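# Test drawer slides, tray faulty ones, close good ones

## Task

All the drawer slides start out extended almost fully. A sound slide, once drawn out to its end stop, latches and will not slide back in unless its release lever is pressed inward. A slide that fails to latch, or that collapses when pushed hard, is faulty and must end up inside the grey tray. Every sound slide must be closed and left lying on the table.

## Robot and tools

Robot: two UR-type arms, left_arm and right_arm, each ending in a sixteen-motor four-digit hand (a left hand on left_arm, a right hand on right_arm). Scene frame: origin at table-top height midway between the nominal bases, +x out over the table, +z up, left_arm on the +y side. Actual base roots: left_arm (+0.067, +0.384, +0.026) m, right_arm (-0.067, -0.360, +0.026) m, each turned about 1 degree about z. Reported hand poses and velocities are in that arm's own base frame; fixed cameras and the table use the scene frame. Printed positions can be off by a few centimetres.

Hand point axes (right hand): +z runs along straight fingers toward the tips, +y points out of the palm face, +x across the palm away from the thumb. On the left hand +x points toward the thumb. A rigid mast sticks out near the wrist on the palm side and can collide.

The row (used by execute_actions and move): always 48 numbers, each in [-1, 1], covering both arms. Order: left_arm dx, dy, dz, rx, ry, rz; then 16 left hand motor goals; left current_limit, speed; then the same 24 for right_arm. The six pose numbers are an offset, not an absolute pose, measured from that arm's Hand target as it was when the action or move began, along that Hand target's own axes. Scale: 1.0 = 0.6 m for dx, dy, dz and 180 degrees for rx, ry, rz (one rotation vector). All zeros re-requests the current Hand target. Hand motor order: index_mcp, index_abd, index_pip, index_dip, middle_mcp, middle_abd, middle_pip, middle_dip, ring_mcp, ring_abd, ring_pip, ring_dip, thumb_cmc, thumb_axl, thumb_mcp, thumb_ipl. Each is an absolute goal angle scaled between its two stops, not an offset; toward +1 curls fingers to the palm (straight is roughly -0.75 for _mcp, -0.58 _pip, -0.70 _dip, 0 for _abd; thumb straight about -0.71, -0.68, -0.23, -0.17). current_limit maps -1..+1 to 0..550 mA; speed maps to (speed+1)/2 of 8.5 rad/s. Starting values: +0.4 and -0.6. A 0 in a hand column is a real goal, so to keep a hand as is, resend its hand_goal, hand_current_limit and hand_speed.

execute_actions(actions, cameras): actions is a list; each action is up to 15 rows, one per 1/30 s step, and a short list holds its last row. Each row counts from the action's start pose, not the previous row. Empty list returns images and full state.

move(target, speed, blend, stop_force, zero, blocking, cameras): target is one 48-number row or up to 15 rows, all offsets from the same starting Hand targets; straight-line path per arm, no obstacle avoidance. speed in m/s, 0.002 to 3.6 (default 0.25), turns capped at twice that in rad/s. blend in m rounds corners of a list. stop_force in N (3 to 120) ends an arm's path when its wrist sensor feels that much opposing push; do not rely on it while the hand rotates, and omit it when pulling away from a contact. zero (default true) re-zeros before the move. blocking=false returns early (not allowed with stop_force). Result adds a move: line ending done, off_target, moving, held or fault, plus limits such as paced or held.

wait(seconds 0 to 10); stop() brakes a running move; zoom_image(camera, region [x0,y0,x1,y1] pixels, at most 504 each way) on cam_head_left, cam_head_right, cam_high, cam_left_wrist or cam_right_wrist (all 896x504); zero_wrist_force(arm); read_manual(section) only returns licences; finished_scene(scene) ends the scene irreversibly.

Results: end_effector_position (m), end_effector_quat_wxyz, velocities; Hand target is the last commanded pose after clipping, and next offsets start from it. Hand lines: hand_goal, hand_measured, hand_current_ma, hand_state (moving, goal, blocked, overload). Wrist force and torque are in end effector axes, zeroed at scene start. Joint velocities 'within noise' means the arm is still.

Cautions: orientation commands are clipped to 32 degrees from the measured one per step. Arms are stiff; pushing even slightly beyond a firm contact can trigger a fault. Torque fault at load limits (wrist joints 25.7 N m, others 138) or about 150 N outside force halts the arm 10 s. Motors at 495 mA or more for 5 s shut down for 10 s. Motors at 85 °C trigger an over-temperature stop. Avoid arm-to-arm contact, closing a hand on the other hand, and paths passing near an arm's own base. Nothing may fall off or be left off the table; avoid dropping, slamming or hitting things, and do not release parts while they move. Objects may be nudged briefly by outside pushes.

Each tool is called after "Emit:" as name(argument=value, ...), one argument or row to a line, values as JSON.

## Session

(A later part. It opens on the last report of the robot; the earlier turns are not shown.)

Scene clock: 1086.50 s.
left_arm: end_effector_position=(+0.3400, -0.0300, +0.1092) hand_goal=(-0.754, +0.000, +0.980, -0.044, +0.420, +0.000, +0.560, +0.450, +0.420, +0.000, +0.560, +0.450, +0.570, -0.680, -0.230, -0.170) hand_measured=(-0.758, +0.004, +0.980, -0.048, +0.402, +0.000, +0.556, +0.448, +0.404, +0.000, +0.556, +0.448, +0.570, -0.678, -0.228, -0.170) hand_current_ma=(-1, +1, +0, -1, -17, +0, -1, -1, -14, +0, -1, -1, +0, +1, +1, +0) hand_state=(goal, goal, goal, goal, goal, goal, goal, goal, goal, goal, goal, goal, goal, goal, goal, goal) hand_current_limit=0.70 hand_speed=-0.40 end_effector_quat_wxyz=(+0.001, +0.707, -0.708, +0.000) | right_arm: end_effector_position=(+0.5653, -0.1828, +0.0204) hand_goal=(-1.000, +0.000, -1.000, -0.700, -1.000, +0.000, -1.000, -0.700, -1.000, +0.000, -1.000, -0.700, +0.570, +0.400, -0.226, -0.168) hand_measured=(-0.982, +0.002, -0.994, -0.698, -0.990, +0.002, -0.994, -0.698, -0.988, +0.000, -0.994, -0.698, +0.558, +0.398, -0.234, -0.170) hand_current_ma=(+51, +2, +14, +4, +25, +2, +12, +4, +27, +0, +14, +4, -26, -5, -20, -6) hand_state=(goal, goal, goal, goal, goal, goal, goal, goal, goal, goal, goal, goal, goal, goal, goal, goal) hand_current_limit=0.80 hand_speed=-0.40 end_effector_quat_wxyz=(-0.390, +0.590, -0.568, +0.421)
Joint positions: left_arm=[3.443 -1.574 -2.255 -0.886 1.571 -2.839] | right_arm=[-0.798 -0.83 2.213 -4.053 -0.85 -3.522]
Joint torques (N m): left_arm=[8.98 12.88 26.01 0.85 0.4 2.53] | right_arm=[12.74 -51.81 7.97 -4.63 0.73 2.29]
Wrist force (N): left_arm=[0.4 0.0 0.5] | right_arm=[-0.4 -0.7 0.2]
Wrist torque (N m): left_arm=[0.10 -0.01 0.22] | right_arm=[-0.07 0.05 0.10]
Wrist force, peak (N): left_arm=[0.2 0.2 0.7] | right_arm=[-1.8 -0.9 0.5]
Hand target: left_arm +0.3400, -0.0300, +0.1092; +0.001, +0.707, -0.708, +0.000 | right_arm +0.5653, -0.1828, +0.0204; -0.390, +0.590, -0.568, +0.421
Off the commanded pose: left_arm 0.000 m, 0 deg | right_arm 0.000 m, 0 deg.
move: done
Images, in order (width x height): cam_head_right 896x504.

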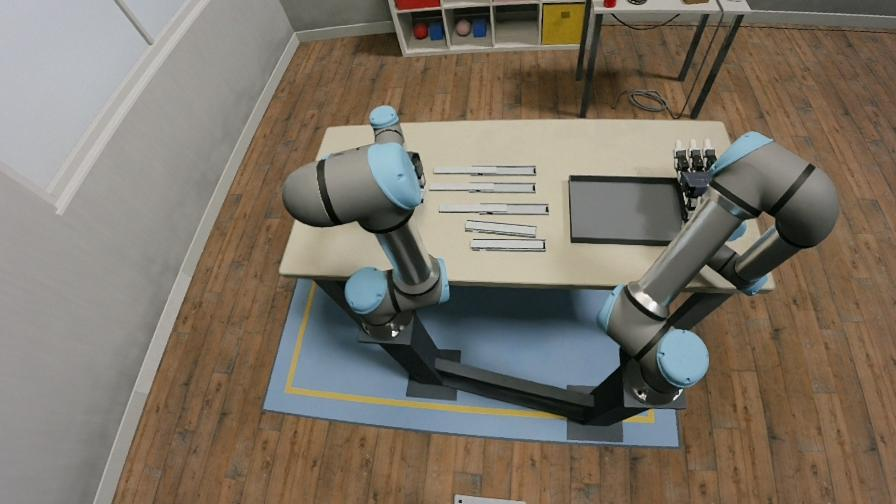

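Emit:
move(
  target=[
    [0.0417,-0.009,0,0,0,0,-0.753,0,0.98,-0.043,0.42,0,0.56,0.45,0.42,0,0.56,0.45,0.571,-0.68,-0.23,-0.17,0.7,-0.4,-0.0255,-0.1424,-0.0518,0,0,0,-1,0,-1,-0.7,-1,0,-1,-0.7,-1,0,-1,-0.7,0.571,0.401,-0.226,-0.168,0.8,-0.4],
    [0.0417,-0.009,0.133,0,0,0,-0.753,0,0.98,-0.043,0.42,0,0.56,0.45,0.42,0,0.56,0.45,0.571,-0.68,-0.23,-0.17,0.7,-0.4,-0.6406,-0.1427,-0.145,-0.1389,-0.009,0.0142,-1,0,-1,-0.7,-1,0,-1,-0.7,-1,0,-1,-0.7,0.571,0.401,-0.226,-0.168,0.8,-0.4],
  ],
  speed=0.3,
  blend=[0.02,0],
)

Emit:
move(
  target=[
    [0,0,0,0,0,0,-0.753,0,0.98,-0.043,0.42,0,0.56,0.45,0.42,0,0.56,0.45,0.571,-0.68,-0.23,-0.17,0.7,-0.4,0,0,0,0,0,0,-0.137,0,0.98,-0.043,-1,0,-1,-0.7,-1,0,-1,-0.7,-0.71,-0.68,-0.226,-0.168,0.8,-0.4],
    [0,0,0,0,0,0,-0.753,0,0.98,-0.043,0.42,0,0.56,0.45,0.42,0,0.56,0.45,0.571,-0.68,-0.23,-0.17,0.7,-0.4,0,0.1484,0.1484,0,0,0,-0.137,0,0.98,-0.043,-1,0,-1,-0.7,-1,0,-1,-0.7,-0.71,-0.68,-0.226,-0.168,0.8,-0.4],
  ],
  speed=0.12,
)

Emit:
move(
  target=[0.125,0,0,0,0,0,-0.753,0,0.98,-0.043,0.42,0,0.56,0.45,0.42,0,0.56,0.45,0.571,-0.68,-0.23,-0.17,0.7,-0.4,0,0,0,0,0,0,-0.137,0,0.98,-0.043,-1,0,-1,-0.7,-1,0,-1,-0.7,-0.71,-0.68,-0.226,-0.168,0.8,-0.4],
  speed=0.03,
  stop_force=8,
  cameras=["cam_head_right"],
)

Emit:
zoom_image(
  camera="cam_head_right",
  region=[400, 150, 600, 290],
)

Scene clock: 1108.77 s.
left_arm: end_effector_position=(+0.3452, -0.0551, +0.0294) hand_goal=(-0.754, +0.000, +0.980, -0.044, +0.420, +0.000, +0.560, +0.450, +0.420, +0.000, +0.560, +0.450, +0.570, -0.680, -0.230, -0.170) hand_measured=(-0.758, +0.004, +0.980, -0.048, +0.402, +0.000, +0.556, +0.448, +0.404, +0.000, +0.556, +0.448, +0.570, -0.678, -0.228, -0.170) hand_current_ma=(-1, +1, +0, -1, -17, +0, -1, -1, -14, +0, -1, -1, +0, +1, +1, +0) hand_state=(goal, goal, goal, goal, goal, goal, goal, goal, goal, goal, goal, goal, goal, goal, goal, goal) hand_current_limit=0.70 hand_speed=-0.40 end_effector_quat_wxyz=(+0.001, +0.707, -0.708, +0.000) | right_arm: end_effector_position=(+0.5129, +0.2068, +0.1100) hand_goal=(-1.000, +0.000, -1.000, -0.700, -1.000, +0.000, -1.000, -0.700, -1.000, +0.000, -1.000, -0.700, +0.570, +0.400, -0.226, -0.168) hand_measured=(-0.982, +0.002, -0.994, -0.698, -0.990, +0.002, -0.994, -0.698, -0.988, +0.000, -0.994, -0.698, +0.568, +0.398, -0.228, -0.170) hand_current_ma=(+49, +2, +13, +4, +25, +2, +12, +4, +27, +0, +14, +4, -2, -5, -3, -4) hand_state=(goal, goal, goal, goal, goal, goal, goal, goal, goal, goal, goal, goal, goal, goal, goal, goal) hand_current_limit=0.80 hand_speed=-0.40 end_effector_quat_wxyz=(-0.270, +0.653, -0.653, +0.271)
Joint positions: left_arm=[3.38 -1.771 -2.325 -0.619 1.571 -2.902] | right_arm=[0.121 -1.291 2.198 -3.259 -1.657 -3.056]
Joint torques (N m): left_arm=[-6.35 23.45 22.52 1.29 1.87 -1.85] | right_arm=[12.47 -44.71 -14.79 -0.2 -1.05 2.33]
Wrist force (N): left_arm=[0.1 0.0 0.9] | right_arm=[0.1 -0.2 -0.1]
Wrist torque (N m): left_arm=[0.07 0.04 0.09] | right_arm=[-0.03 -0.05 0.11]
Wrist force, peak (N): left_arm=[0.3 -0.1 1.2] | right_arm=[1.8 -2.9 -0.6]
Hand target: left_arm +0.3453, -0.0551, +0.0294; +0.001, +0.707, -0.708, +0.000 | right_arm +0.5129, +0.2069, +0.1101; -0.270, +0.653, -0.653, +0.271
Off the commanded pose: left_arm 0.000 m, 0 deg | right_arm 0.000 m, 0 deg.
move: done

Scene clock: 1111.50 s.
left_arm: end_effector_position=(+0.3453, -0.0551, +0.0294) hand_goal=(-0.754, +0.000, +0.980, -0.044, +0.420, +0.000, +0.560, +0.450, +0.420, +0.000, +0.560, +0.450, +0.570, -0.680, -0.230, -0.170) hand_measured=(-0.758, +0.004, +0.980, -0.048, +0.402, +0.000, +0.556, +0.448, +0.404, +0.000, +0.556, +0.448, +0.570, -0.678, -0.228, -0.170) hand_current_ma=(-1, +1, +0, -1, -17, +0, -1, -1, -14, +0, -1, -1, +0, +1, +1, +0) hand_state=(goal, goal, goal, goal, goal, goal, goal, goal, goal, goal, goal, goal, goal, goal, goal, goal) hand_current_limit=0.70 hand_speed=-0.40 end_effector_quat_wxyz=(+0.001, +0.707, -0.708, +0.000) | right_arm: end_effector_position=(+0.5130, +0.2068, -0.0157) hand_goal=(-0.138, +0.000, +0.980, -0.044, -1.000, +0.000, -1.000, -0.700, -1.000, +0.000, -1.000, -0.700, -0.710, -0.680, -0.226, -0.168) hand_measured=(-0.140, +0.002, +0.972, -0.046, -0.992, +0.002, -0.994, -0.698, -0.988, +0.000, -0.994, -0.698, -0.696, -0.678, -0.224, -0.170) hand_current_ma=(-5, +2, -15, -5, +17, +2, +12, +4, +27, +0, +14, +4, +36, +5, +3, -2) hand_state=(goal, goal, goal, goal, goal, goal, goal, goal, goal, goal, goal, goal, goal, goal, goal, goal) hand_current_limit=0.80 hand_speed=-0.40 end_effector_quat_wxyz=(-0.270, +0.653, -0.653, +0.271)
Joint positions: left_arm=[3.38 -1.771 -2.325 -0.619 1.571 -2.902] | right_arm=[0.121 -0.962 2.232 -3.623 -1.657 -3.056]
Joint torques (N m): left_arm=[-5.26 18.28 21.61 3.7 1.61 -1.73] | right_arm=[-4.19 -24.5 -11.74 -4.42 1.05 -1.41]
Wrist force (N): left_arm=[0.0 -0.1 0.7] | right_arm=[0.1 -0.5 0.0]
Wrist torque (N m): left_arm=[0.08 0.05 0.07] | right_arm=[-0.03 0.00 0.06]
Wrist force, peak (N): left_arm=[0.2 0.0 0.9] | right_arm=[0.0 -2.1 -1.1]
Hand target: left_arm +0.3453, -0.0551, +0.0294; +0.001, +0.707, -0.708, +0.000 | right_arm +0.5130, +0.2068, -0.0158; -0.270, +0.653, -0.653, +0.271
Off the commanded pose: left_arm 0.000 m, 0 deg | right_arm 0.000 m, 0 deg.
move: done

Scene clock: 1113.27 s.
left_arm: end_effector_position=(+0.3452, -0.0780, +0.0294) hand_goal=(-0.754, +0.000, +0.980, -0.044, +0.420, +0.000, +0.560, +0.450, +0.420, +0.000, +0.560, +0.450, +0.570, -0.680, -0.230, -0.170) hand_measured=(-0.758, +0.026, +0.980, -0.048, +0.402, +0.000, +0.556, +0.448, +0.404, +0.000, +0.556, +0.448, +0.570, -0.678, -0.228, -0.170) hand_current_ma=(-1, +21, +0, -1, -17, +0, -1, -1, -14, +0, -1, -1, +0, +1, +1, +0) hand_state=(goal, blocked, goal, goal, goal, goal, goal, goal, goal, goal, goal, goal, goal, goal, goal, goal) hand_current_limit=0.70 hand_speed=-0.40 end_effector_quat_wxyz=(+0.001, +0.707, -0.708, +0.000) | right_arm: end_effector_position=(+0.5130, +0.2068, -0.0158) hand_goal=(-0.138, +0.000, +0.980, -0.044, -1.000, +0.000, -1.000, -0.700, -1.000, +0.000, -1.000, -0.700, -0.710, -0.680, -0.226, -0.168) hand_measured=(-0.134, +0.030, +0.978, -0.046, -0.992, +0.002, -0.994, -0.698, -0.988, +0.000, -0.994, -0.698, -0.696, -0.678, -0.224, -0.170) hand_current_ma=(+7, +71, -4, -5, +17, +2, +12, +4, +27, +0, +14, +4, +36, +5, +3, -2) hand_state=(goal, blocked, goal, goal, goal, goal, goal, goal, goal, goal, goal, goal, goal, goal, goal, goal) hand_current_limit=0.80 hand_speed=-0.40 end_effector_quat_wxyz=(-0.270, +0.653, -0.653, +0.271)
Joint positions: left_arm=[3.326 -1.775 -2.319 -0.62 1.571 -2.956] | right_arm=[0.121 -0.962 2.232 -3.623 -1.657 -3.056]
Joint torques (N m): left_arm=[-7.52 32.51 5.76 3.84 -1.95 -1.96] | right_arm=[13.56 -26.84 2.31 -5.37 2.06 1.41]
Wrist force (N): left_arm=[-3.1 -0.2 1.1] | right_arm=[3.1 0.1 0.0]
Wrist torque (N m): left_arm=[0.11 -0.07 -0.14] | right_arm=[-0.02 -0.03 0.11]
Wrist force, peak (N): left_arm=[-9.6 -0.7 -2.2] | right_arm=[8.8 -0.3 -1.0]
Hand target: left_arm +0.3452, -0.0780, +0.0294; +0.001, +0.707, -0.708, +0.000 (not the last commanded pose) | right_arm +0.5130, +0.2068, -0.0158; -0.270, +0.653, -0.653, +0.271
Off the commanded pose: left_arm 0.052 m, 0 deg | right_arm 0.000 m, 0 deg.
move: contact (left_arm)
Images, in order (width x height): cam_head_right 896x504.

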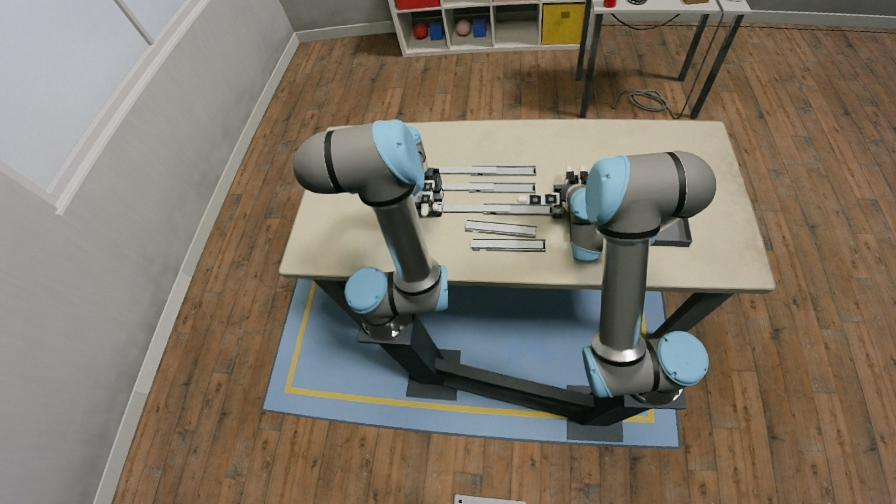

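Scaled by 2.520 from the camera's 896x504 image, which has a finer 1280x720 frame.

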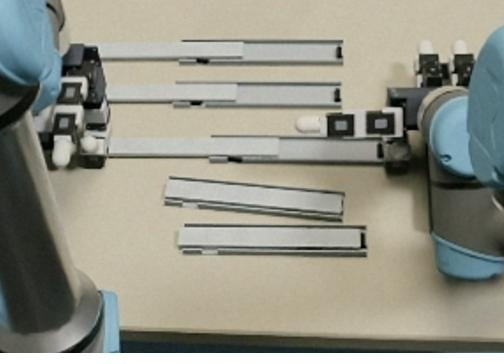

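Emit:
move(
  target=[0.03,0,0,0,0,0,-0.753,0,0.98,-0.043,0.42,0,0.56,0.45,0.42,0,0.56,0.45,0.571,-0.68,-0.23,-0.17,0.7,-0.4,0,0,0,0,0,0,-0.137,0,0.98,-0.043,-1,0,-1,-0.7,-1,0,-1,-0.7,-0.71,-0.68,-0.226,-0.168,0.8,-0.4],
  speed=0.013,
  stop_force=28,
  zero=false,
)

Emit:
move(
  target=[0.03,0,0,0,0,0,-0.753,0,0.98,-0.043,0.42,0,0.56,0.45,0.42,0,0.56,0.45,0.571,-0.68,-0.23,-0.17,0.7,-0.4,0,0,0,0,0,0,-0.137,0,0.98,-0.043,-1,0,-1,-0.7,-1,0,-1,-0.7,-0.71,-0.68,-0.226,-0.168,0.8,-0.4],
  speed=0.013,
  stop_force=43,
  zero=false,
  cameras=["cam_head_right"],
)

Emit:
zoom_image(
  camera="cam_head_right",
  region=[400, 150, 600, 290],
)

Scene clock: 1122.67 s.
left_arm: end_effector_position=(+0.3453, -0.0859, +0.0295) hand_goal=(-0.754, +0.000, +0.980, -0.044, +0.420, +0.000, +0.560, +0.450, +0.420, +0.000, +0.560, +0.450, +0.570, -0.680, -0.230, -0.170) hand_measured=(-0.756, +0.114, +0.986, -0.048, +0.402, +0.000, +0.556, +0.448, +0.404, +0.000, +0.556, +0.448, +0.570, -0.678, -0.228, -0.170) hand_current_ma=(+0, +235, +2, -1, -17, +0, -1, -1, -14, +0, -1, -1, +0, +1, +1, +0) hand_state=(goal, blocked, goal, goal, goal, goal, goal, goal, goal, goal, goal, goal, goal, goal, goal, goal) hand_current_limit=0.70 hand_speed=-0.40 end_effector_quat_wxyz=(+0.001, +0.707, -0.708, +0.000) | right_arm: end_effector_position=(+0.5130, +0.2068, -0.0158) hand_goal=(-0.138, +0.000, +0.980, -0.044, -1.000, +0.000, -1.000, -0.700, -1.000, +0.000, -1.000, -0.700, -0.710, -0.680, -0.226, -0.168) hand_measured=(-0.112, +0.114, +0.976, -0.046, -0.992, +0.002, -0.994, -0.698, -0.988, +0.000, -0.994, -0.698, -0.696, -0.678, -0.224, -0.170) hand_current_ma=(+76, +374, -6, -5, +17, +2, +12, +4, +27, +0, +14, +4, +36, +5, +3, -2) hand_state=(blocked, blocked, goal, goal, goal, goal, goal, goal, goal, goal, goal, goal, goal, goal, goal, goal) hand_current_limit=0.80 hand_speed=-0.40 end_effector_quat_wxyz=(-0.270, +0.653, -0.653, +0.271)
Joint positions: left_arm=[3.307 -1.777 -2.316 -0.621 1.571 -2.975] | right_arm=[0.121 -0.962 2.232 -3.623 -1.657 -3.056]
Joint torques (N m): left_arm=[-2.08 27.56 -0.62 1.74 -5.17 1.02] | right_arm=[13.64 -33.39 -1.95 -3.5 7.15 2.35]
Wrist force (N): left_arm=[-21.3 -2.0 -9.1] | right_arm=[24.9 -4.0 -5.2]
Wrist torque (N m): left_arm=[0.84 -0.54 -1.43] | right_arm=[0.07 -0.25 0.46]
Wrist force, peak (N): left_arm=[-28.7 -1.9 -11.1] | right_arm=[25.3 -3.8 -6.0]
Hand target: left_arm +0.3453, -0.0858, +0.0295; +0.001, +0.707, -0.707, +0.000 (not the last commanded pose) | right_arm +0.5130, +0.2068, -0.0158; -0.270, +0.653, -0.653, +0.271
Off the commanded pose: left_arm 0.010 m, 0 deg | right_arm 0.000 m, 0 deg.
move: contact (left_arm)

Scene clock: 1124.93 s.
left_arm: end_effector_position=(+0.3453, -0.1039, +0.0295) hand_goal=(-0.754, +0.000, +0.980, -0.044, +0.420, +0.000, +0.560, +0.450, +0.420, +0.000, +0.560, +0.450, +0.570, -0.680, -0.230, -0.170) hand_measured=(-0.732, +0.184, +0.992, -0.048, +0.402, +0.000, +0.556, +0.448, +0.404, +0.000, +0.556, +0.448, +0.570, -0.678, -0.228, -0.170) hand_current_ma=(+23, +467, +8, -1, -17, +0, -1, -1, -14, +0, -1, -1, +0, +1, +1, +0) hand_state=(blocked, blocked, goal, goal, goal, goal, goal, goal, goal, goal, goal, goal, goal, goal, goal, goal) hand_current_limit=0.70 hand_speed=-0.40 end_effector_quat_wxyz=(+0.001, +0.707, -0.707, +0.000) | right_arm: end_effector_position=(+0.5130, +0.2068, -0.0158) hand_goal=(-0.138, +0.000, +0.980, -0.044, -1.000, +0.000, -1.000, -0.700, -1.000, +0.000, -1.000, -0.700, -0.710, -0.680, -0.226, -0.168) hand_measured=(-0.080, +0.586, +0.958, -0.046, -0.992, +0.002, -0.994, -0.698, -0.988, +0.000, -0.994, -0.698, -0.696, -0.678, -0.224, -0.170) hand_current_ma=(+207, +495, -59, -5, +17, +2, +12, +4, +27, +0, +14, +4, +36, +5, +3, -2) hand_state=(blocked, blocked, blocked, goal, goal, goal, goal, goal, goal, goal, goal, goal, goal, goal, goal, goal) hand_current_limit=0.80 hand_speed=-0.40 end_effector_quat_wxyz=(-0.270, +0.653, -0.653, +0.271)
Joint positions: left_arm=[3.264 -1.783 -2.308 -0.623 1.57 -3.018] | right_arm=[0.121 -0.962 2.232 -3.623 -1.657 -3.056]
Joint torques (N m): left_arm=[-5.03 23.71 -0.1 -0.86 -5.38 2.02] | right_arm=[14.06 -32.65 -6.82 3.3 4.71 2.35]
Wrist force (N): left_arm=[-30.9 -1.3 -16.0] | right_arm=[23.6 -18.1 -16.4]
Wrist torque (N m): left_arm=[1.25 -0.76 -1.84] | right_arm=[0.31 -0.31 0.62]
Wrist force, peak (N): left_arm=[-43.2 -2.4 -22.0] | right_arm=[31.2 -23.1 -21.1]
Hand target: left_arm +0.3452, -0.1038, +0.0295; +0.001, +0.707, -0.707, +0.000 | right_arm +0.5130, +0.2068, -0.0158; -0.270, +0.653, -0.653, +0.271
Off the commanded pose: left_arm 0.000 m, 0 deg | right_arm 0.000 m, 0 deg.
move: done
Images, in order (width x height): cam_head_right 896x504.

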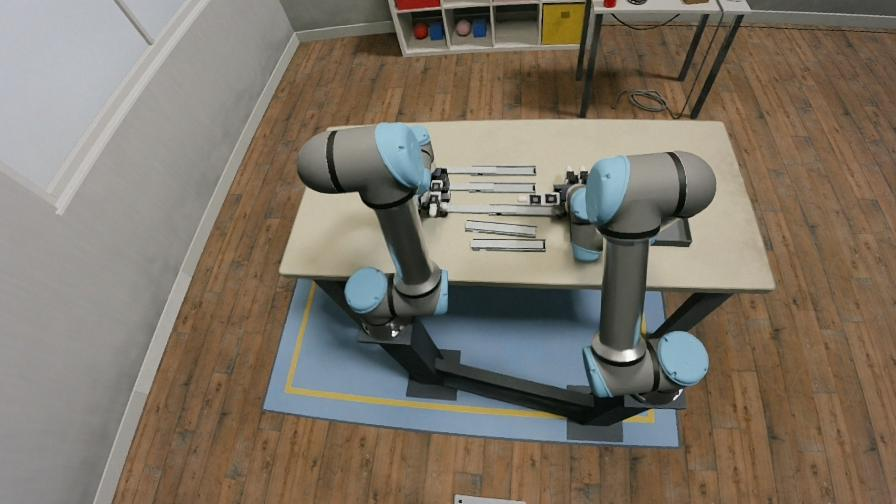

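Scaled by 2.520 from the camera's 896x504 image, which has a finer 1280x720 frame.

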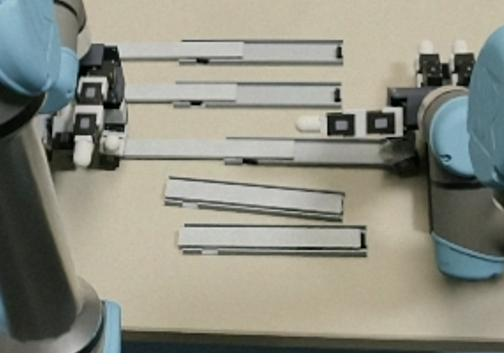

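Emit:
move(
  target=[-0.02,0,0,0,0,0,-0.753,0,0.98,-0.043,0.42,0,0.56,0.45,0.42,0,0.56,0.45,0.571,-0.68,-0.23,-0.17,0.7,-0.4,0,0,0,0,0,0,-0.137,0,0.98,-0.043,-1,0,-1,-0.7,-1,0,-1,-0.7,-0.71,-0.68,-0.226,-0.168,0.8,-0.4],
  speed=0.1,
)

Emit:
move(
  target=[
    [0,0,0,0,0,0,-0.753,0,0.98,-0.043,0.42,0,0.56,0.45,0.42,0,0.56,0.45,0.571,-0.68,-0.23,-0.17,0.7,-0.4,0.01,-0.1532,-0.1532,0,0,0,-0.137,0,0.98,-0.043,-1,0,-1,-0.7,-1,0,-1,-0.7,-0.71,-0.68,-0.226,-0.168,0.8,-0.4],
    [0,0,0,0,0,0,-0.753,0,0.98,-0.043,0.42,0,0.56,0.45,0.42,0,0.56,0.45,0.571,-0.68,-0.23,-0.17,0.7,-0.4,0.1,-0.1532,-0.1532,0,0,0,-0.137,0,0.98,-0.043,-1,0,-1,-0.7,-1,0,-1,-0.7,-0.71,-0.68,-0.226,-0.168,0.8,-0.4],
  ],
  speed=0.25,
  blend=[0.02,0],
  cameras=["cam_head_right","cam_left_wrist"],
)

Emit:
zoom_image(
  camera="cam_head_right",
  region=[420, 150, 620, 290],
)

Scene clock: 1148.13 s.
left_arm: end_effector_position=(+0.3452, -0.0918, +0.0295) hand_goal=(-0.754, +0.000, +0.980, -0.044, +0.420, +0.000, +0.560, +0.450, +0.420, +0.000, +0.560, +0.450, +0.570, -0.680, -0.230, -0.170) hand_measured=(-0.758, +0.004, +0.980, -0.048, +0.402, +0.000, +0.556, +0.448, +0.404, +0.000, +0.556, +0.448, +0.570, -0.678, -0.228, -0.170) hand_current_ma=(-2, +1, +0, -1, -17, +0, -1, -1, -14, +0, -1, -1, +0, +1, +1, +0) hand_state=(goal, goal, goal, goal, goal, goal, goal, goal, goal, goal, goal, goal, goal, goal, goal, goal) hand_current_limit=0.70 hand_speed=-0.40 end_effector_quat_wxyz=(+0.001, +0.707, -0.708, +0.000) end_effector_velocity=(-0.001, -0.002, +0.000) end_effector_angular_velocity=(+0.000, +0.003, +0.002) | right_arm: end_effector_position=(+0.5130, +0.2068, -0.0158) hand_goal=(-0.138, +0.000, +0.980, -0.044, -1.000, +0.000, -1.000, -0.700, -1.000, +0.000, -1.000, -0.700, -0.710, -0.680, -0.226, -0.168) hand_measured=(-0.128, +0.910, +0.974, -0.046, -0.992, +0.002, -0.994, -0.698, -0.988, +0.000, -0.994, -0.698, -0.696, -0.678, -0.224, -0.170) hand_current_ma=(+24, +0, -12, -4, +18, +2, +12, +4, +27, +0, +14, +4, +36, +5, +3, -2) hand_state=(goal, overload, goal, goal, goal, goal, goal, goal, goal, goal, goal, goal, goal, goal, goal, goal) hand_current_limit=0.80 hand_speed=-0.40 end_effector_quat_wxyz=(-0.270, +0.653, -0.653, +0.271)
Joint positions: left_arm=[3.293 -1.779 -2.314 -0.622 1.571 -2.989] | right_arm=[0.121 -0.962 2.232 -3.623 -1.657 -3.056]
Joint velocities: left_arm=[-0.004 -0.001 -0.001 -0.001 0 -0.006] | right_arm=[within noise]
Joint torques (N m): left_arm=[-6.63 26.58 13.88 4.41 1.46 -2.19] | right_arm=[-10.89 -32.2 -15.24 -5.21 -1.17 -0.83]
Wrist force (N): left_arm=[0.0 0.3 0.5] | right_arm=[0.5 -0.4 -0.3]
Wrist torque (N m): left_arm=[0.15 0.05 0.11] | right_arm=[-0.03 -0.03 0.08]
Wrist force, peak (N): left_arm=[-31.2 -1.2 -16.7] | right_arm=[23.7 -18.4 -16.7]
Hand target: left_arm +0.3453, -0.0918, +0.0295; +0.001, +0.707, -0.707, +0.000 | right_arm +0.5130, +0.2068, -0.0158; -0.270, +0.653, -0.653, +0.271
Off the commanded pose: left_arm 0.000 m, 0 deg | right_arm 0.000 m, 0 deg.
HAND FAULT: one or more motors of the hand drew too much current for too long and shut down. This happened 2 times since the last result. The arm does not stop for it. Each such motor holds nothing for 10 seconds from its own shutdown, also while the arm is stopped by a fault of its own. Then it runs to the goal last written, under the current limit last written. A HAND FAULT can take a little off the scene's score.
move: done

not run: an earlier result of this reply reported a stop or a fault. Calls in your next reply go to the robot.

Scaled by 2.520 from the camera's 896x504 image, which has a finer 1280x720 frame.
This view is cut from an older image: the scene may have changed since it was taken.

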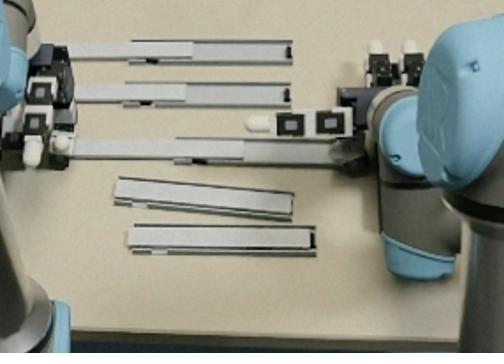

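Emit:
move(
  target=[
    [0,0,0,0,0,0,-0.753,0,0.98,-0.043,0.42,0,0.56,0.45,0.42,0,0.56,0.45,0.571,-0.68,-0.23,-0.17,0.7,-0.4,0.01,-0.1532,-0.1532,0,0,0,-0.137,0,0.98,-0.043,-1,0,-1,-0.7,-1,0,-1,-0.7,-0.71,-0.68,-0.226,-0.168,0.75,-0.4],
    [0,0,0,0,0,0,-0.753,0,0.98,-0.043,0.42,0,0.56,0.45,0.42,0,0.56,0.45,0.571,-0.68,-0.23,-0.17,0.7,-0.4,0.1,-0.1532,-0.1532,0,0,0,-0.137,0,0.98,-0.043,-1,0,-1,-0.7,-1,0,-1,-0.7,-0.71,-0.68,-0.226,-0.168,0.75,-0.4],
  ],
  speed=0.25,
  blend=[0.02,0],
  cameras=["cam_head_right","cam_left_wrist"],
)

Emit:
zoom_image(
  camera="cam_head_right",
  region=[420, 150, 620, 290],
)

Scene clock: 1156.03 s.
left_arm: end_effector_position=(+0.3453, -0.0918, +0.0295) hand_goal=(-0.754, +0.000, +0.980, -0.044, +0.420, +0.000, +0.560, +0.450, +0.420, +0.000, +0.560, +0.450, +0.570, -0.680, -0.230, -0.170) hand_measured=(-0.758, +0.010, +0.980, -0.048, +0.402, +0.000, +0.556, +0.448, +0.404, +0.000, +0.556, +0.448, +0.570, -0.678, -0.228, -0.170) hand_current_ma=(-2, +6, +0, -1, -17, +0, -1, -1, -14, +0, -1, -1, +0, +1, +1, +0) hand_state=(goal, goal, goal, goal, goal, goal, goal, goal, goal, goal, goal, goal, goal, goal, goal, goal) hand_current_limit=0.70 hand_speed=-0.40 end_effector_quat_wxyz=(+0.001, +0.707, -0.707, +0.000) | right_arm: end_effector_position=(+0.5129, +0.1470, +0.1143) hand_goal=(-0.138, +0.000, +0.980, -0.044, -1.000, +0.000, -1.000, -0.700, -1.000, +0.000, -1.000, -0.700, -0.710, -0.680, -0.226, -0.168) hand_measured=(-0.136, +0.002, +0.974, -0.046, -0.990, +0.002, -0.994, -0.698, -0.988, +0.000, -0.994, -0.698, -0.696, -0.678, -0.224, -0.170) hand_current_ma=(+2, +4, -12, -4, +23, +2, +12, +4, +27, +0, +14, +4, +34, +5, +3, -2) hand_state=(goal, goal, goal, goal, goal, goal, goal, goal, goal, goal, goal, goal, goal, goal, goal, goal) hand_current_limit=0.75 hand_speed=-0.40 end_effector_quat_wxyz=(-0.270, +0.653, -0.653, +0.271)
Joint positions: left_arm=[3.293 -1.779 -2.314 -0.622 1.571 -2.989] | right_arm=[-0.022 -1.34 2.252 -3.268 -1.556 -3.157]
Joint torques (N m): left_arm=[-3.17 19.05 11.09 1.1 -1.45 -1.53] | right_arm=[-8.26 -15.28 -23.64 -1.24 1.25 -1.68]
Wrist force (N): left_arm=[-0.7 0.1 0.5] | right_arm=[0.2 -0.8 0.1]
Wrist torque (N m): left_arm=[0.14 -0.02 0.15] | right_arm=[-0.09 -0.02 -0.01]
Wrist force, peak (N): left_arm=[-7.5 -0.8 -1.6] | right_arm=[14.6 -20.3 -18.1]
Hand target: left_arm +0.3453, -0.0918, +0.0295; +0.001, +0.707, -0.707, +0.000 | right_arm +0.5129, +0.1469, +0.1142; -0.270, +0.653, -0.653, +0.271
Off the commanded pose: left_arm 0.000 m, 0 deg | right_arm 0.000 m, 0 deg.
move: done
camera_calibration:
cam_left_wrist: T_world_to_cam=[[0.607087, 0.794408, -0.0189932, -0.163401], [0.550343, -0.40309, 0.731192, -0.29641], [0.573209, -0.45435, -0.681907, -0.0973589], [0, 0, 0, 1]] pos_world=[0.318133, -0.0339079, 0.147239]
Images, in order (width x height): cam_head_right 896x504, cam_left_wrist 896x504.

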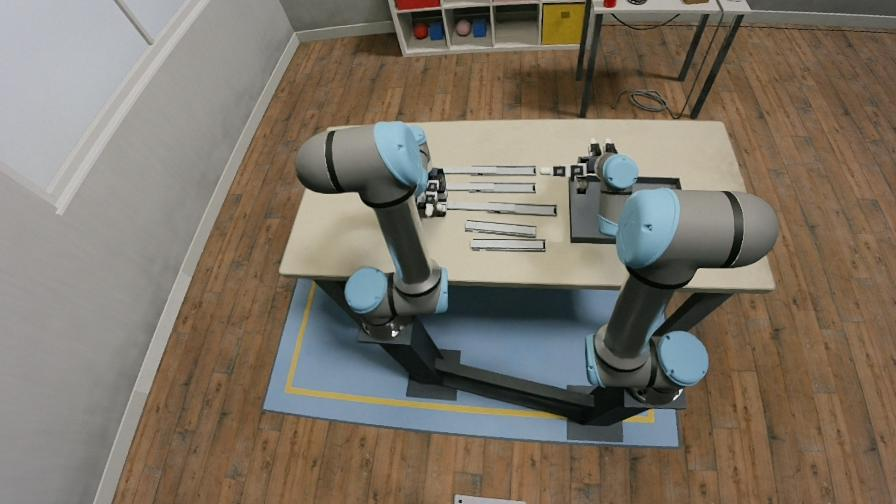

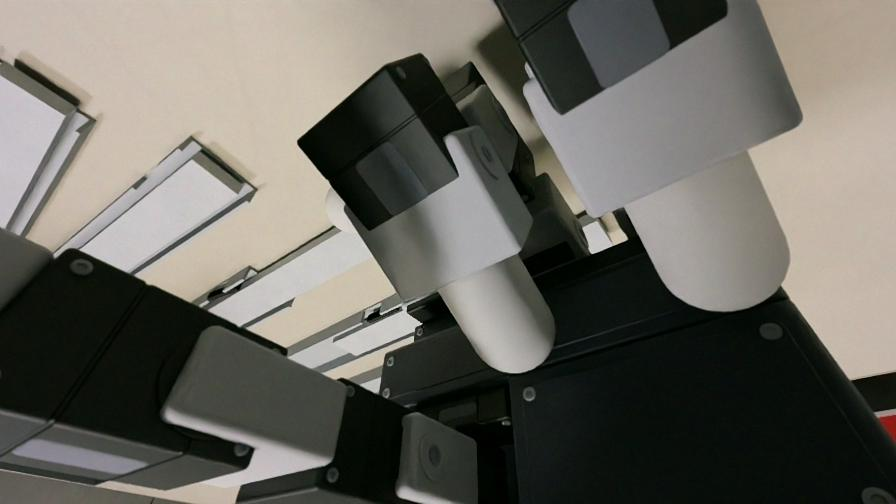

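Scaled by 2.520 from the camera's 896x504 image, which has a finer 1280x720 frame.

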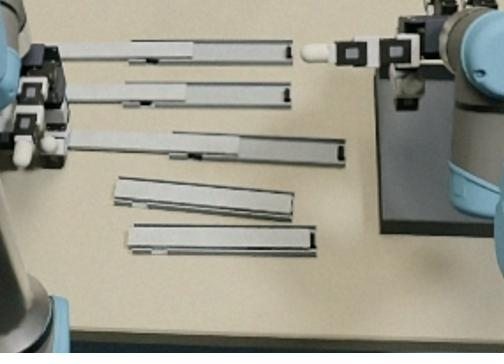

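Emit:
move(
  target=[0,0,0,0,0,0,-0.753,0,0.98,-0.043,0.42,0,0.56,0.45,0.42,0,0.56,0.45,0.571,-0.68,-0.23,-0.17,0.7,-0.4,-0.4397,-0.1188,0.1188,0.1389,0.009,-0.0142,-1,0,-1,-0.7,-1,0,-1,-0.7,-1,0,-1,-0.7,0.571,0.401,-0.226,-0.168,0.8,-0.4],
  speed=0.25,
)

Emit:
move(
  target=[0,0,0,0,0,0,-0.753,0,0.98,-0.043,0.42,0,0.56,0.45,0.42,0,0.56,0.45,0.571,-0.68,-0.23,-0.17,0.7,-0.4,-0.0073,0.1319,0.048,0,0,0,-1,0,-1,-0.7,-1,0,-1,-0.7,-1,0,-1,-0.7,0.571,0.401,-0.226,-0.168,0.8,-0.4],
  speed=0.12,
)

Emit:
move(
  target=[0,0,0,0,0,0,-0.753,0,0.98,-0.043,0.42,0,0.56,0.45,0.42,0,0.56,0.45,0.571,-0.68,-0.23,-0.17,0.7,-0.4,-0.0016,0.0282,0.0102,0,0,0,-1,0,-1,-0.7,-1,0,-1,-0.7,-1,0,-1,-0.7,0.571,0.401,-0.226,-0.168,0.8,-0.4],
  speed=0.025,
  stop_force=3,
  cameras=["cam_left_wrist"],
)

Emit:
zoom_image(
  camera="cam_left_wrist",
  region=[100, 150, 440, 400],
)

Scene clock: 1181.20 s.
left_arm: end_effector_position=(+0.3453, -0.0918, +0.0295) hand_goal=(-0.754, +0.000, +0.980, -0.044, +0.420, +0.000, +0.560, +0.450, +0.420, +0.000, +0.560, +0.450, +0.570, -0.680, -0.230, -0.170) hand_measured=(-0.758, +0.010, +0.980, -0.048, +0.402, +0.000, +0.556, +0.448, +0.404, +0.000, +0.556, +0.448, +0.570, -0.678, -0.228, -0.170) hand_current_ma=(-2, +6, +0, -1, -17, +0, -1, -1, -14, +0, -1, -1, +0, +1, +1, +0) hand_state=(goal, goal, goal, goal, goal, goal, goal, goal, goal, goal, goal, goal, goal, goal, goal, goal) hand_current_limit=0.70 hand_speed=-0.40 end_effector_quat_wxyz=(+0.001, +0.707, -0.707, +0.000) | right_arm: end_effector_position=(+0.6138, +0.4105, +0.1140) hand_goal=(-1.000, +0.000, -1.000, -0.700, -1.000, +0.000, -1.000, -0.700, -1.000, +0.000, -1.000, -0.700, +0.570, +0.400, -0.226, -0.168) hand_measured=(-0.980, +0.002, -0.992, -0.698, -0.990, +0.002, -0.994, -0.698, -0.988, +0.000, -0.994, -0.698, +0.568, +0.398, -0.224, -0.170) hand_current_ma=(+54, +2, +15, +4, +23, +2, +12, +4, +27, +0, +14, +4, -4, -5, +2, -2) hand_state=(goal, goal, goal, goal, goal, goal, goal, goal, goal, goal, goal, goal, goal, goal, goal, goal) hand_current_limit=0.80 hand_speed=-0.40 end_effector_quat_wxyz=(-0.390, +0.590, -0.568, +0.421)
Joint positions: left_arm=[3.293 -1.779 -2.314 -0.622 1.571 -2.989] | right_arm=[0.517 -0.857 1.736 -3.621 -2.072 -2.998]
Joint torques (N m): left_arm=[6.48 23.87 5.43 0.96 -1.1 -1.76] | right_arm=[11.94 -35.73 -28.14 -2.2 -1.77 2.37]
Wrist force (N): left_arm=[-0.5 0.3 0.7] | right_arm=[-0.1 -0.5 0.2]
Wrist torque (N m): left_arm=[0.13 -0.03 0.15] | right_arm=[-0.08 0.02 0.09]
Wrist force, peak (N): left_arm=[-1.1 0.4 0.9] | right_arm=[-2.6 -0.1 -0.1]
Hand target: left_arm +0.3453, -0.0918, +0.0295; +0.001, +0.707, -0.707, +0.000 | right_arm +0.6138, +0.4107, +0.1141; -0.390, +0.590, -0.568, +0.421
Off the commanded pose: left_arm 0.000 m, 0 deg | right_arm 0.000 m, 0 deg.
move: done

Scene clock: 1182.33 s.
left_arm: end_effector_position=(+0.3453, -0.0918, +0.0295) hand_goal=(-0.754, +0.000, +0.980, -0.044, +0.420, +0.000, +0.560, +0.450, +0.420, +0.000, +0.560, +0.450, +0.570, -0.680, -0.230, -0.170) hand_measured=(-0.758, +0.010, +0.980, -0.048, +0.402, +0.000, +0.556, +0.448, +0.404, +0.000, +0.556, +0.448, +0.570, -0.678, -0.228, -0.170) hand_current_ma=(-2, +6, +0, -1, -17, +0, -1, -1, -14, +0, -1, -1, +0, +1, +1, +0) hand_state=(goal, goal, goal, goal, goal, goal, goal, goal, goal, goal, goal, goal, goal, goal, goal, goal) hand_current_limit=0.70 hand_speed=-0.40 end_effector_quat_wxyz=(+0.001, +0.707, -0.707, +0.000) | right_arm: end_effector_position=(+0.6139, +0.4107, +0.0299) hand_goal=(-1.000, +0.000, -1.000, -0.700, -1.000, +0.000, -1.000, -0.700, -1.000, +0.000, -1.000, -0.700, +0.570, +0.400, -0.226, -0.168) hand_measured=(-0.980, +0.002, -0.992, -0.698, -0.990, +0.002, -0.994, -0.698, -0.988, +0.000, -0.994, -0.698, +0.568, +0.398, -0.224, -0.170) hand_current_ma=(+54, +2, +15, +4, +23, +2, +12, +4, +27, +0, +14, +4, -4, -5, +2, -2) hand_state=(goal, goal, goal, goal, goal, goal, goal, goal, goal, goal, goal, goal, goal, goal, goal, goal) hand_current_limit=0.80 hand_speed=-0.40 end_effector_quat_wxyz=(-0.390, +0.590, -0.568, +0.421)
Joint positions: left_arm=[3.293 -1.779 -2.314 -0.622 1.571 -2.989] | right_arm=[0.517 -0.692 1.724 -3.774 -2.072 -2.998]
Joint torques (N m): left_arm=[6.03 23.29 5.77 0.92 -0.79 -1.84] | right_arm=[-1.06 -47.47 0.01 -1.59 0.9 -2.15]
Wrist force (N): left_arm=[-0.7 0.0 0.7] | right_arm=[-0.1 -0.3 0.2]
Wrist torque (N m): left_arm=[0.10 0.00 0.14] | right_arm=[-0.06 0.03 0.08]
Wrist force, peak (N): left_arm=[-0.9 0.2 0.9] | right_arm=[0.1 -1.9 -0.1]
Hand target: left_arm +0.3453, -0.0918, +0.0295; +0.001, +0.707, -0.707, +0.000 | right_arm +0.6139, +0.4106, +0.0297; -0.390, +0.590, -0.568, +0.421
Off the commanded pose: left_arm 0.000 m, 0 deg | right_arm 0.000 m, 0 deg.
move: done

Scene clock: 1184.03 s.
left_arm: end_effector_position=(+0.3453, -0.0918, +0.0295) hand_goal=(-0.754, +0.000, +0.980, -0.044, +0.420, +0.000, +0.560, +0.450, +0.420, +0.000, +0.560, +0.450, +0.570, -0.680, -0.230, -0.170) hand_measured=(-0.758, +0.010, +0.980, -0.048, +0.402, +0.000, +0.556, +0.448, +0.404, +0.000, +0.556, +0.448, +0.570, -0.678, -0.228, -0.170) hand_current_ma=(-2, +6, +0, -1, -17, +0, -1, -1, -14, +0, -1, -1, +0, +1, +1, +0) hand_state=(goal, goal, goal, goal, goal, goal, goal, goal, goal, goal, goal, goal, goal, goal, goal, goal) hand_current_limit=0.70 hand_speed=-0.40 end_effector_quat_wxyz=(+0.001, +0.707, -0.707, +0.000) | right_arm: end_effector_position=(+0.6138, +0.4106, +0.0117) hand_goal=(-1.000, +0.000, -1.000, -0.700, -1.000, +0.000, -1.000, -0.700, -1.000, +0.000, -1.000, -0.700, +0.570, +0.400, -0.226, -0.168) hand_measured=(-0.980, +0.002, -0.992, -0.698, -0.990, +0.002, -0.994, -0.698, -0.988, +0.000, -0.994, -0.698, +0.568, +0.398, -0.224, -0.170) hand_current_ma=(+54, +2, +15, +4, +23, +2, +12, +4, +27, +0, +14, +4, -4, -5, +2, -2) hand_state=(goal, goal, goal, goal, goal, goal, goal, goal, goal, goal, goal, goal, goal, goal, goal, goal) hand_current_limit=0.80 hand_speed=-0.40 end_effector_quat_wxyz=(-0.390, +0.590, -0.568, +0.421)
Joint positions: left_arm=[3.293 -1.779 -2.314 -0.622 1.571 -2.989] | right_arm=[0.517 -0.655 1.716 -3.803 -2.072 -2.998]
Joint torques (N m): left_arm=[5.7 25.66 6.04 0.76 -0.92 -1.91] | right_arm=[-10.63 -65.1 1.48 0.23 -1.39 -1.12]
Wrist force (N): left_arm=[-0.7 0.1 0.8] | right_arm=[-0.1 -0.3 0.4]
Wrist torque (N m): left_arm=[0.11 0.01 0.14] | right_arm=[-0.08 0.02 0.08]
Wrist force, peak (N): left_arm=[-1.0 0.0 1.0] | right_arm=[0.1 -0.9 -0.1]
Hand target: left_arm +0.3453, -0.0918, +0.0295; +0.001, +0.707, -0.707, +0.000 | right_arm +0.6138, +0.4106, +0.0117; -0.390, +0.590, -0.568, +0.421
Off the commanded pose: left_arm 0.000 m, 0 deg | right_arm 0.000 m, 0 deg.
move: done
camera_calibration:
cam_left_wrist: T_world_to_cam=[[0.607087, 0.794408, -0.0189932, -0.163401], [0.550343, -0.40309, 0.731192, -0.29641], [0.573209, -0.45435, -0.681907, -0.0973589], [0, 0, 0, 1]] pos_world=[0.318133, -0.0339079, 0.147239]
Images, in order (width x height): cam_left_wrist 896x504.

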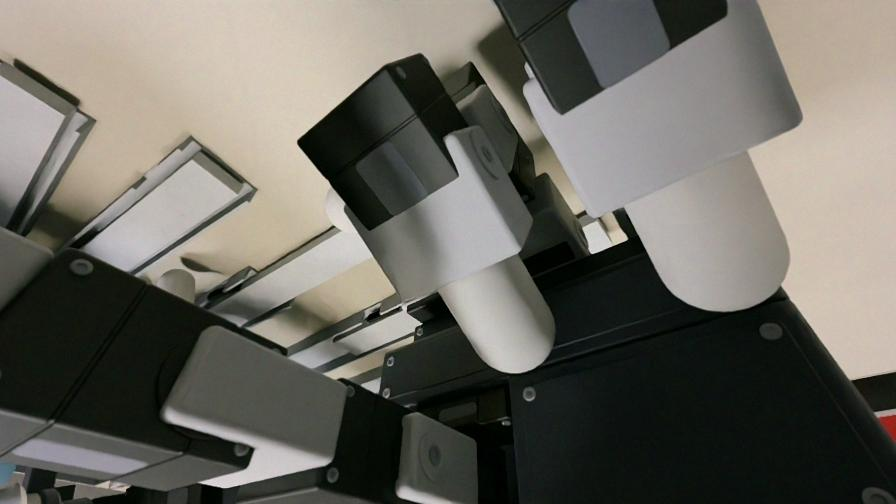

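Scaled by 1.482 from the camera's 896x504 image, which has a finer 1280x720 frame.

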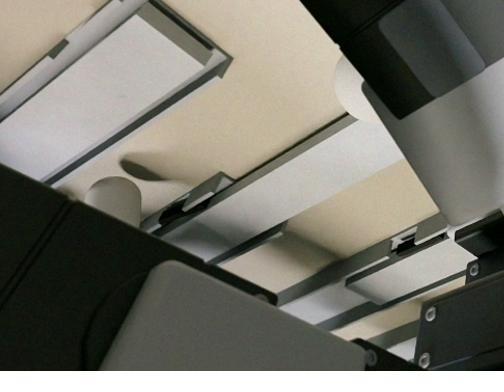

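Emit:
move(
  target=[0,0,0,0,0,0,-0.753,0,0.98,-0.043,0.42,0,0.56,0.45,0.42,0,0.56,0.45,0.571,-0.68,-0.23,-0.17,0.7,-0.4,0,-0.0091,0.0251,0,0,0,-1,0,-1,-0.7,-1,0,-1,-0.7,-1,0,-1,-0.7,0.571,0.401,-0.226,-0.168,0.8,-0.4],
  speed=0.015,
  stop_force=3,
)

Emit:
move(
  target=[0.05,0,0,0,0,0,-0.753,0,0.98,-0.043,0.42,0,0.56,0.45,0.42,0,0.56,0.45,0.571,-0.68,-0.23,-0.17,0.7,-0.4,0,0,0,0,0,0,-1,0,-1,-0.7,-1,0,-1,-0.7,-1,0,-1,-0.7,0.571,0.401,-0.226,-0.168,0.8,-0.4],
  speed=0.025,
  stop_force=5,
  cameras=["cam_left_wrist"],
)

Emit:
zoom_image(
  camera="cam_left_wrist",
  region=[100, 150, 440, 400],
)

Scene clock: 1200.47 s.
left_arm: end_effector_position=(+0.3453, -0.0918, +0.0295) hand_goal=(-0.754, +0.000, +0.980, -0.044, +0.420, +0.000, +0.560, +0.450, +0.420, +0.000, +0.560, +0.450, +0.570, -0.680, -0.230, -0.170) hand_measured=(-0.758, +0.010, +0.980, -0.048, +0.402, +0.000, +0.556, +0.448, +0.404, +0.000, +0.556, +0.448, +0.570, -0.678, -0.228, -0.170) hand_current_ma=(-2, +6, +0, -1, -17, +0, -1, -1, -14, +0, -1, -1, +0, +1, +1, +0) hand_state=(goal, goal, goal, goal, goal, goal, goal, goal, goal, goal, goal, goal, goal, goal, goal, goal) hand_current_limit=0.70 hand_speed=-0.40 end_effector_quat_wxyz=(+0.001, +0.707, -0.707, +0.000) | right_arm: end_effector_position=(+0.6298, +0.4106, +0.0117) hand_goal=(-1.000, +0.000, -1.000, -0.700, -1.000, +0.000, -1.000, -0.700, -1.000, +0.000, -1.000, -0.700, +0.570, +0.400, -0.226, -0.168) hand_measured=(-0.980, +0.002, -0.992, -0.698, -0.990, +0.002, -0.994, -0.698, -0.988, +0.000, -0.994, -0.698, +0.570, +0.398, -0.224, -0.170) hand_current_ma=(+54, +2, +15, +4, +23, +2, +12, +4, +27, +0, +14, +4, +0, -4, +2, -2) hand_state=(goal, goal, goal, goal, goal, goal, goal, goal, goal, goal, goal, goal, goal, goal, goal, goal) hand_current_limit=0.80 hand_speed=-0.40 end_effector_quat_wxyz=(-0.390, +0.590, -0.568, +0.421)
Joint positions: left_arm=[3.293 -1.779 -2.314 -0.622 1.571 -2.989] | right_arm=[0.504 -0.64 1.676 -3.78 -2.06 -3.004]
Joint torques (N m): left_arm=[7 30.67 5.24 0.5 -0.14 -1.97] | right_arm=[11.95 -65.85 1.05 -4.68 -1.84 1.86]
Wrist force (N): left_arm=[-0.7 0.0 0.7] | right_arm=[-0.1 -0.2 0.1]
Wrist torque (N m): left_arm=[0.11 0.00 0.15] | right_arm=[-0.06 0.01 0.11]
Wrist force, peak (N): left_arm=[-1.1 0.2 0.8] | right_arm=[0.1 -0.7 0.0]
Hand target: left_arm +0.3453, -0.0918, +0.0295; +0.001, +0.707, -0.707, +0.000 | right_arm +0.6298, +0.4106, +0.0117; -0.390, +0.590, -0.568, +0.421
Off the commanded pose: left_arm 0.000 m, 0 deg | right_arm 0.000 m, 0 deg.
move: done

Scene clock: 1202.63 s.
left_arm: end_effector_position=(+0.3452, -0.1219, +0.0295) hand_goal=(-0.754, +0.000, +0.980, -0.044, +0.420, +0.000, +0.560, +0.450, +0.420, +0.000, +0.560, +0.450, +0.570, -0.680, -0.230, -0.170) hand_measured=(-0.758, +0.004, +0.980, -0.048, +0.402, +0.000, +0.556, +0.448, +0.404, +0.000, +0.556, +0.448, +0.570, -0.678, -0.228, -0.170) hand_current_ma=(-2, +1, +0, -1, -17, +0, -1, -1, -14, +0, -1, -1, +0, +1, +1, +0) hand_state=(goal, goal, goal, goal, goal, goal, goal, goal, goal, goal, goal, goal, goal, goal, goal, goal) hand_current_limit=0.70 hand_speed=-0.40 end_effector_quat_wxyz=(+0.001, +0.707, -0.707, +0.000) | right_arm: end_effector_position=(+0.6298, +0.4106, +0.0117) hand_goal=(-1.000, +0.000, -1.000, -0.700, -1.000, +0.000, -1.000, -0.700, -1.000, +0.000, -1.000, -0.700, +0.570, +0.400, -0.226, -0.168) hand_measured=(-0.980, +0.002, -0.992, -0.698, -0.990, +0.002, -0.994, -0.698, -0.988, +0.000, -0.994, -0.698, +0.572, +0.398, -0.224, -0.168) hand_current_ma=(+54, +2, +15, +4, +23, +2, +12, +4, +27, +0, +14, +4, +4, -4, +4, +1) hand_state=(goal, goal, goal, goal, goal, goal, goal, goal, goal, goal, goal, goal, goal, goal, goal, goal) hand_current_limit=0.80 hand_speed=-0.40 end_effector_quat_wxyz=(-0.390, +0.590, -0.568, +0.421)
Joint positions: left_arm=[3.222 -1.79 -2.298 -0.626 1.57 -3.06] | right_arm=[0.504 -0.64 1.676 -3.78 -2.06 -3.004]
Joint torques (N m): left_arm=[8.92 32.88 5.1 2.78 -0.02 2.2] | right_arm=[11.54 -66.14 -0.3 -4.94 -1.57 1.59]
Wrist force (N): left_arm=[-0.1 0.1 0.6] | right_arm=[0.0 -0.3 0.1]
Wrist torque (N m): left_arm=[0.12 0.05 0.11] | right_arm=[-0.06 0.01 0.12]
Wrist force, peak (N): left_arm=[-1.5 0.2 0.7] | right_arm=[0.5 -0.4 -0.3]
Hand target: left_arm +0.3452, -0.1218, +0.0295; +0.001, +0.707, -0.707, +0.000 | right_arm +0.6298, +0.4106, +0.0117; -0.390, +0.590, -0.568, +0.421
Off the commanded pose: left_arm 0.000 m, 0 deg | right_arm 0.000 m, 0 deg.
move: done
camera_calibration:
cam_left_wrist: T_world_to_cam=[[0.607088, 0.794405, -0.019079, -0.139496], [0.550411, -0.403067, 0.731153, -0.308463], [0.573142, -0.454376, -0.681947, -0.110906], [0, 0, 0, 1]] pos_world=[0.318033, -0.0639078, 0.14724]
Images, in order (width x height): cam_left_wrist 896x504.

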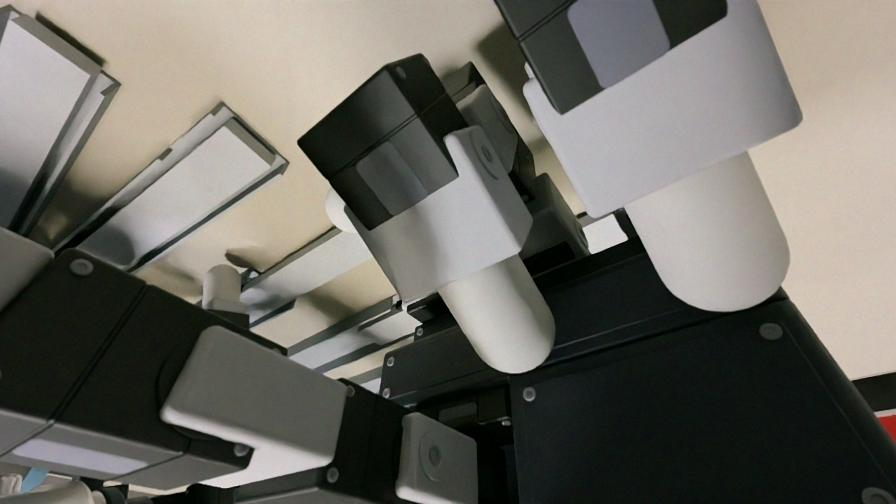

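Scaled by 1.482 from the camera's 896x504 image, which has a finer 1280x720 frame.

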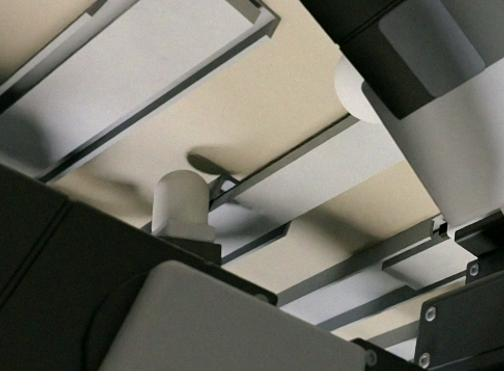

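Emit:
move(
  target=[
    [0,0,0,0,0,0,-0.753,0,0.98,-0.043,0.42,0,0.56,0.45,0.42,0,0.56,0.45,0.571,-0.68,-0.23,-0.17,0.7,-0.4,0.0087,-0.1451,-0.0882,0,0,0,-1,0,-1,-0.7,-1,0,-1,-0.7,-1,0,-1,-0.7,0.571,0.401,-0.226,-0.168,0.8,-0.4],
    [0,0,0,0,0,0,-0.753,0,0.98,-0.043,0.42,0,0.56,0.45,0.42,0,0.56,0.45,0.571,-0.68,-0.23,-0.17,0.7,-0.4,0.4108,-0.0674,-0.2403,-0.1389,-0.009,0.0142,-1,0,-1,-0.7,-1,0,-1,-0.7,-1,0,-1,-0.7,0.571,0.401,-0.226,-0.168,0.8,-0.4],
  ],
  speed=0.25,
  blend=[0.02,0],
)

Emit:
move(
  target=[0,0,0,0,0,0,-0.753,0,0.98,-0.043,0.42,0,0.56,0.45,0.42,0,0.56,0.45,0.571,-0.68,-0.23,-0.17,0.7,-0.4,0,0,0,0,0,0,-0.137,0,0.98,-0.043,-1,0,-1,-0.7,-1,0,-1,-0.7,-0.71,-0.68,-0.226,-0.168,0.75,-0.4],
  speed=0.1,
  cameras=["cam_head_right"],
)

Emit:
zoom_image(
  camera="cam_head_right",
  region=[420, 150, 620, 290],
)

Scene clock: 1222.37 s.
left_arm: end_effector_position=(+0.3452, -0.1218, +0.0295) hand_goal=(-0.754, +0.000, +0.980, -0.044, +0.420, +0.000, +0.560, +0.450, +0.420, +0.000, +0.560, +0.450, +0.570, -0.680, -0.230, -0.170) hand_measured=(-0.758, +0.004, +0.980, -0.048, +0.402, +0.000, +0.556, +0.448, +0.404, +0.000, +0.556, +0.448, +0.570, -0.678, -0.228, -0.170) hand_current_ma=(-2, +1, +0, -1, -17, +0, -1, -1, -14, +0, -1, -1, +0, +1, +1, +0) hand_state=(goal, goal, goal, goal, goal, goal, goal, goal, goal, goal, goal, goal, goal, goal, goal, goal) hand_current_limit=0.70 hand_speed=-0.40 end_effector_quat_wxyz=(+0.001, +0.707, -0.707, +0.000) | right_arm: end_effector_position=(+0.5081, +0.1692, +0.1119) hand_goal=(-1.000, +0.000, -1.000, -0.700, -1.000, +0.000, -1.000, -0.700, -1.000, +0.000, -1.000, -0.700, +0.570, +0.400, -0.226, -0.168) hand_measured=(-0.982, +0.002, -0.994, -0.698, -0.990, +0.002, -0.994, -0.698, -0.988, +0.000, -0.994, -0.698, +0.572, +0.398, -0.224, -0.168) hand_current_ma=(+50, +2, +14, +4, +24, +2, +12, +4, +27, +0, +14, +4, +2, -4, +2, +1) hand_state=(goal, goal, goal, goal, goal, goal, goal, goal, goal, goal, goal, goal, goal, goal, goal, goal) hand_current_limit=0.80 hand_speed=-0.40 end_effector_quat_wxyz=(-0.270, +0.653, -0.653, +0.271)
Joint positions: left_arm=[3.222 -1.79 -2.298 -0.626 1.57 -3.06] | right_arm=[0.033 -1.33 2.247 -3.274 -1.595 -3.118]
Joint torques (N m): left_arm=[7.63 32.52 5.2 3.51 1.57 1.97] | right_arm=[-9.36 -39.42 -18.65 -0.35 1.43 -1.43]
Wrist force (N): left_arm=[0.1 0.0 0.5] | right_arm=[0.2 -0.3 0.1]
Wrist torque (N m): left_arm=[0.11 0.02 0.13] | right_arm=[-0.06 -0.06 0.03]
Wrist force, peak (N): left_arm=[0.0 0.0 0.9] | right_arm=[-1.7 -2.4 -0.2]
Hand target: left_arm +0.3452, -0.1218, +0.0295; +0.001, +0.707, -0.707, +0.000 | right_arm +0.5081, +0.1691, +0.1119; -0.270, +0.653, -0.653, +0.271
Off the commanded pose: left_arm 0.000 m, 0 deg | right_arm 0.000 m, 0 deg.
move: done

Scene clock: 1223.60 s.
left_arm: end_effector_position=(+0.3452, -0.1218, +0.0295) hand_goal=(-0.754, +0.000, +0.980, -0.044, +0.420, +0.000, +0.560, +0.450, +0.420, +0.000, +0.560, +0.450, +0.570, -0.680, -0.230, -0.170) hand_measured=(-0.758, +0.004, +0.980, -0.048, +0.402, +0.000, +0.556, +0.448, +0.404, +0.000, +0.556, +0.448, +0.570, -0.678, -0.228, -0.170) hand_current_ma=(-2, +1, +0, -1, -17, +0, -1, -1, -14, +0, -1, -1, +0, +1, +1, +0) hand_state=(goal, goal, goal, goal, goal, goal, goal, goal, goal, goal, goal, goal, goal, goal, goal, goal) hand_current_limit=0.70 hand_speed=-0.40 end_effector_quat_wxyz=(+0.001, +0.707, -0.707, +0.000) | right_arm: end_effector_position=(+0.5081, +0.1691, +0.1119) hand_goal=(-0.138, +0.000, +0.980, -0.044, -1.000, +0.000, -1.000, -0.700, -1.000, +0.000, -1.000, -0.700, -0.710, -0.680, -0.226, -0.168) hand_measured=(-0.140, +0.002, +0.972, -0.046, -0.990, +0.002, -0.994, -0.698, -0.988, +0.000, -0.994, -0.698, -0.694, -0.678, -0.224, -0.168) hand_current_ma=(-5, +2, -17, -5, +24, +2, +12, +4, +27, +0, +14, +4, +38, +5, +3, +1) hand_state=(goal, goal, goal, goal, goal, goal, goal, goal, goal, goal, goal, goal, goal, goal, goal, goal) hand_current_limit=0.75 hand_speed=-0.40 end_effector_quat_wxyz=(-0.270, +0.653, -0.653, +0.271)
Joint positions: left_arm=[3.222 -1.79 -2.298 -0.626 1.57 -3.06] | right_arm=[0.033 -1.33 2.247 -3.273 -1.595 -3.119]
Joint torques (N m): left_arm=[8.25 32.55 4.93 3.4 1.73 1.72] | right_arm=[-11.07 -41.03 -2.23 -0.92 1.44 -2.39]
Wrist force (N): left_arm=[0.0 0.1 0.6] | right_arm=[0.1 -0.7 0.1]
Wrist torque (N m): left_arm=[0.12 0.03 0.13] | right_arm=[-0.08 -0.01 -0.02]
Wrist force, peak (N): left_arm=[0.2 0.4 0.7] | right_arm=[0.3 -0.8 -0.4]
Hand target: left_arm +0.3452, -0.1218, +0.0295; +0.001, +0.707, -0.707, +0.000 | right_arm +0.5081, +0.1691, +0.1119; -0.270, +0.653, -0.653, +0.271
Off the commanded pose: left_arm 0.000 m, 0 deg | right_arm 0.000 m, 0 deg.
move: done
Images, in order (width x height): cam_head_right 896x504.

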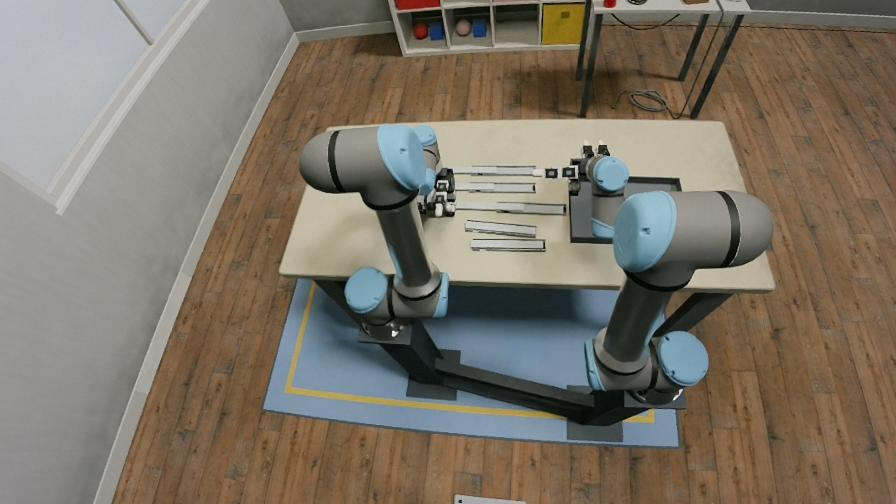

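Scaled by 2.520 from the camera's 896x504 image, which has a finer 1280x720 frame.

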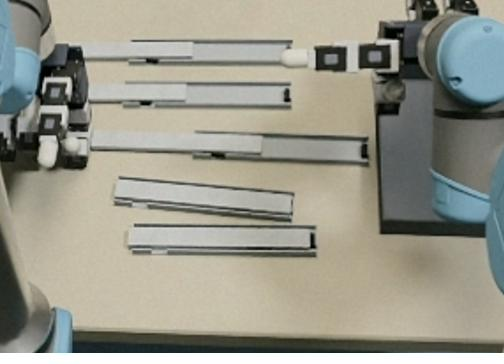

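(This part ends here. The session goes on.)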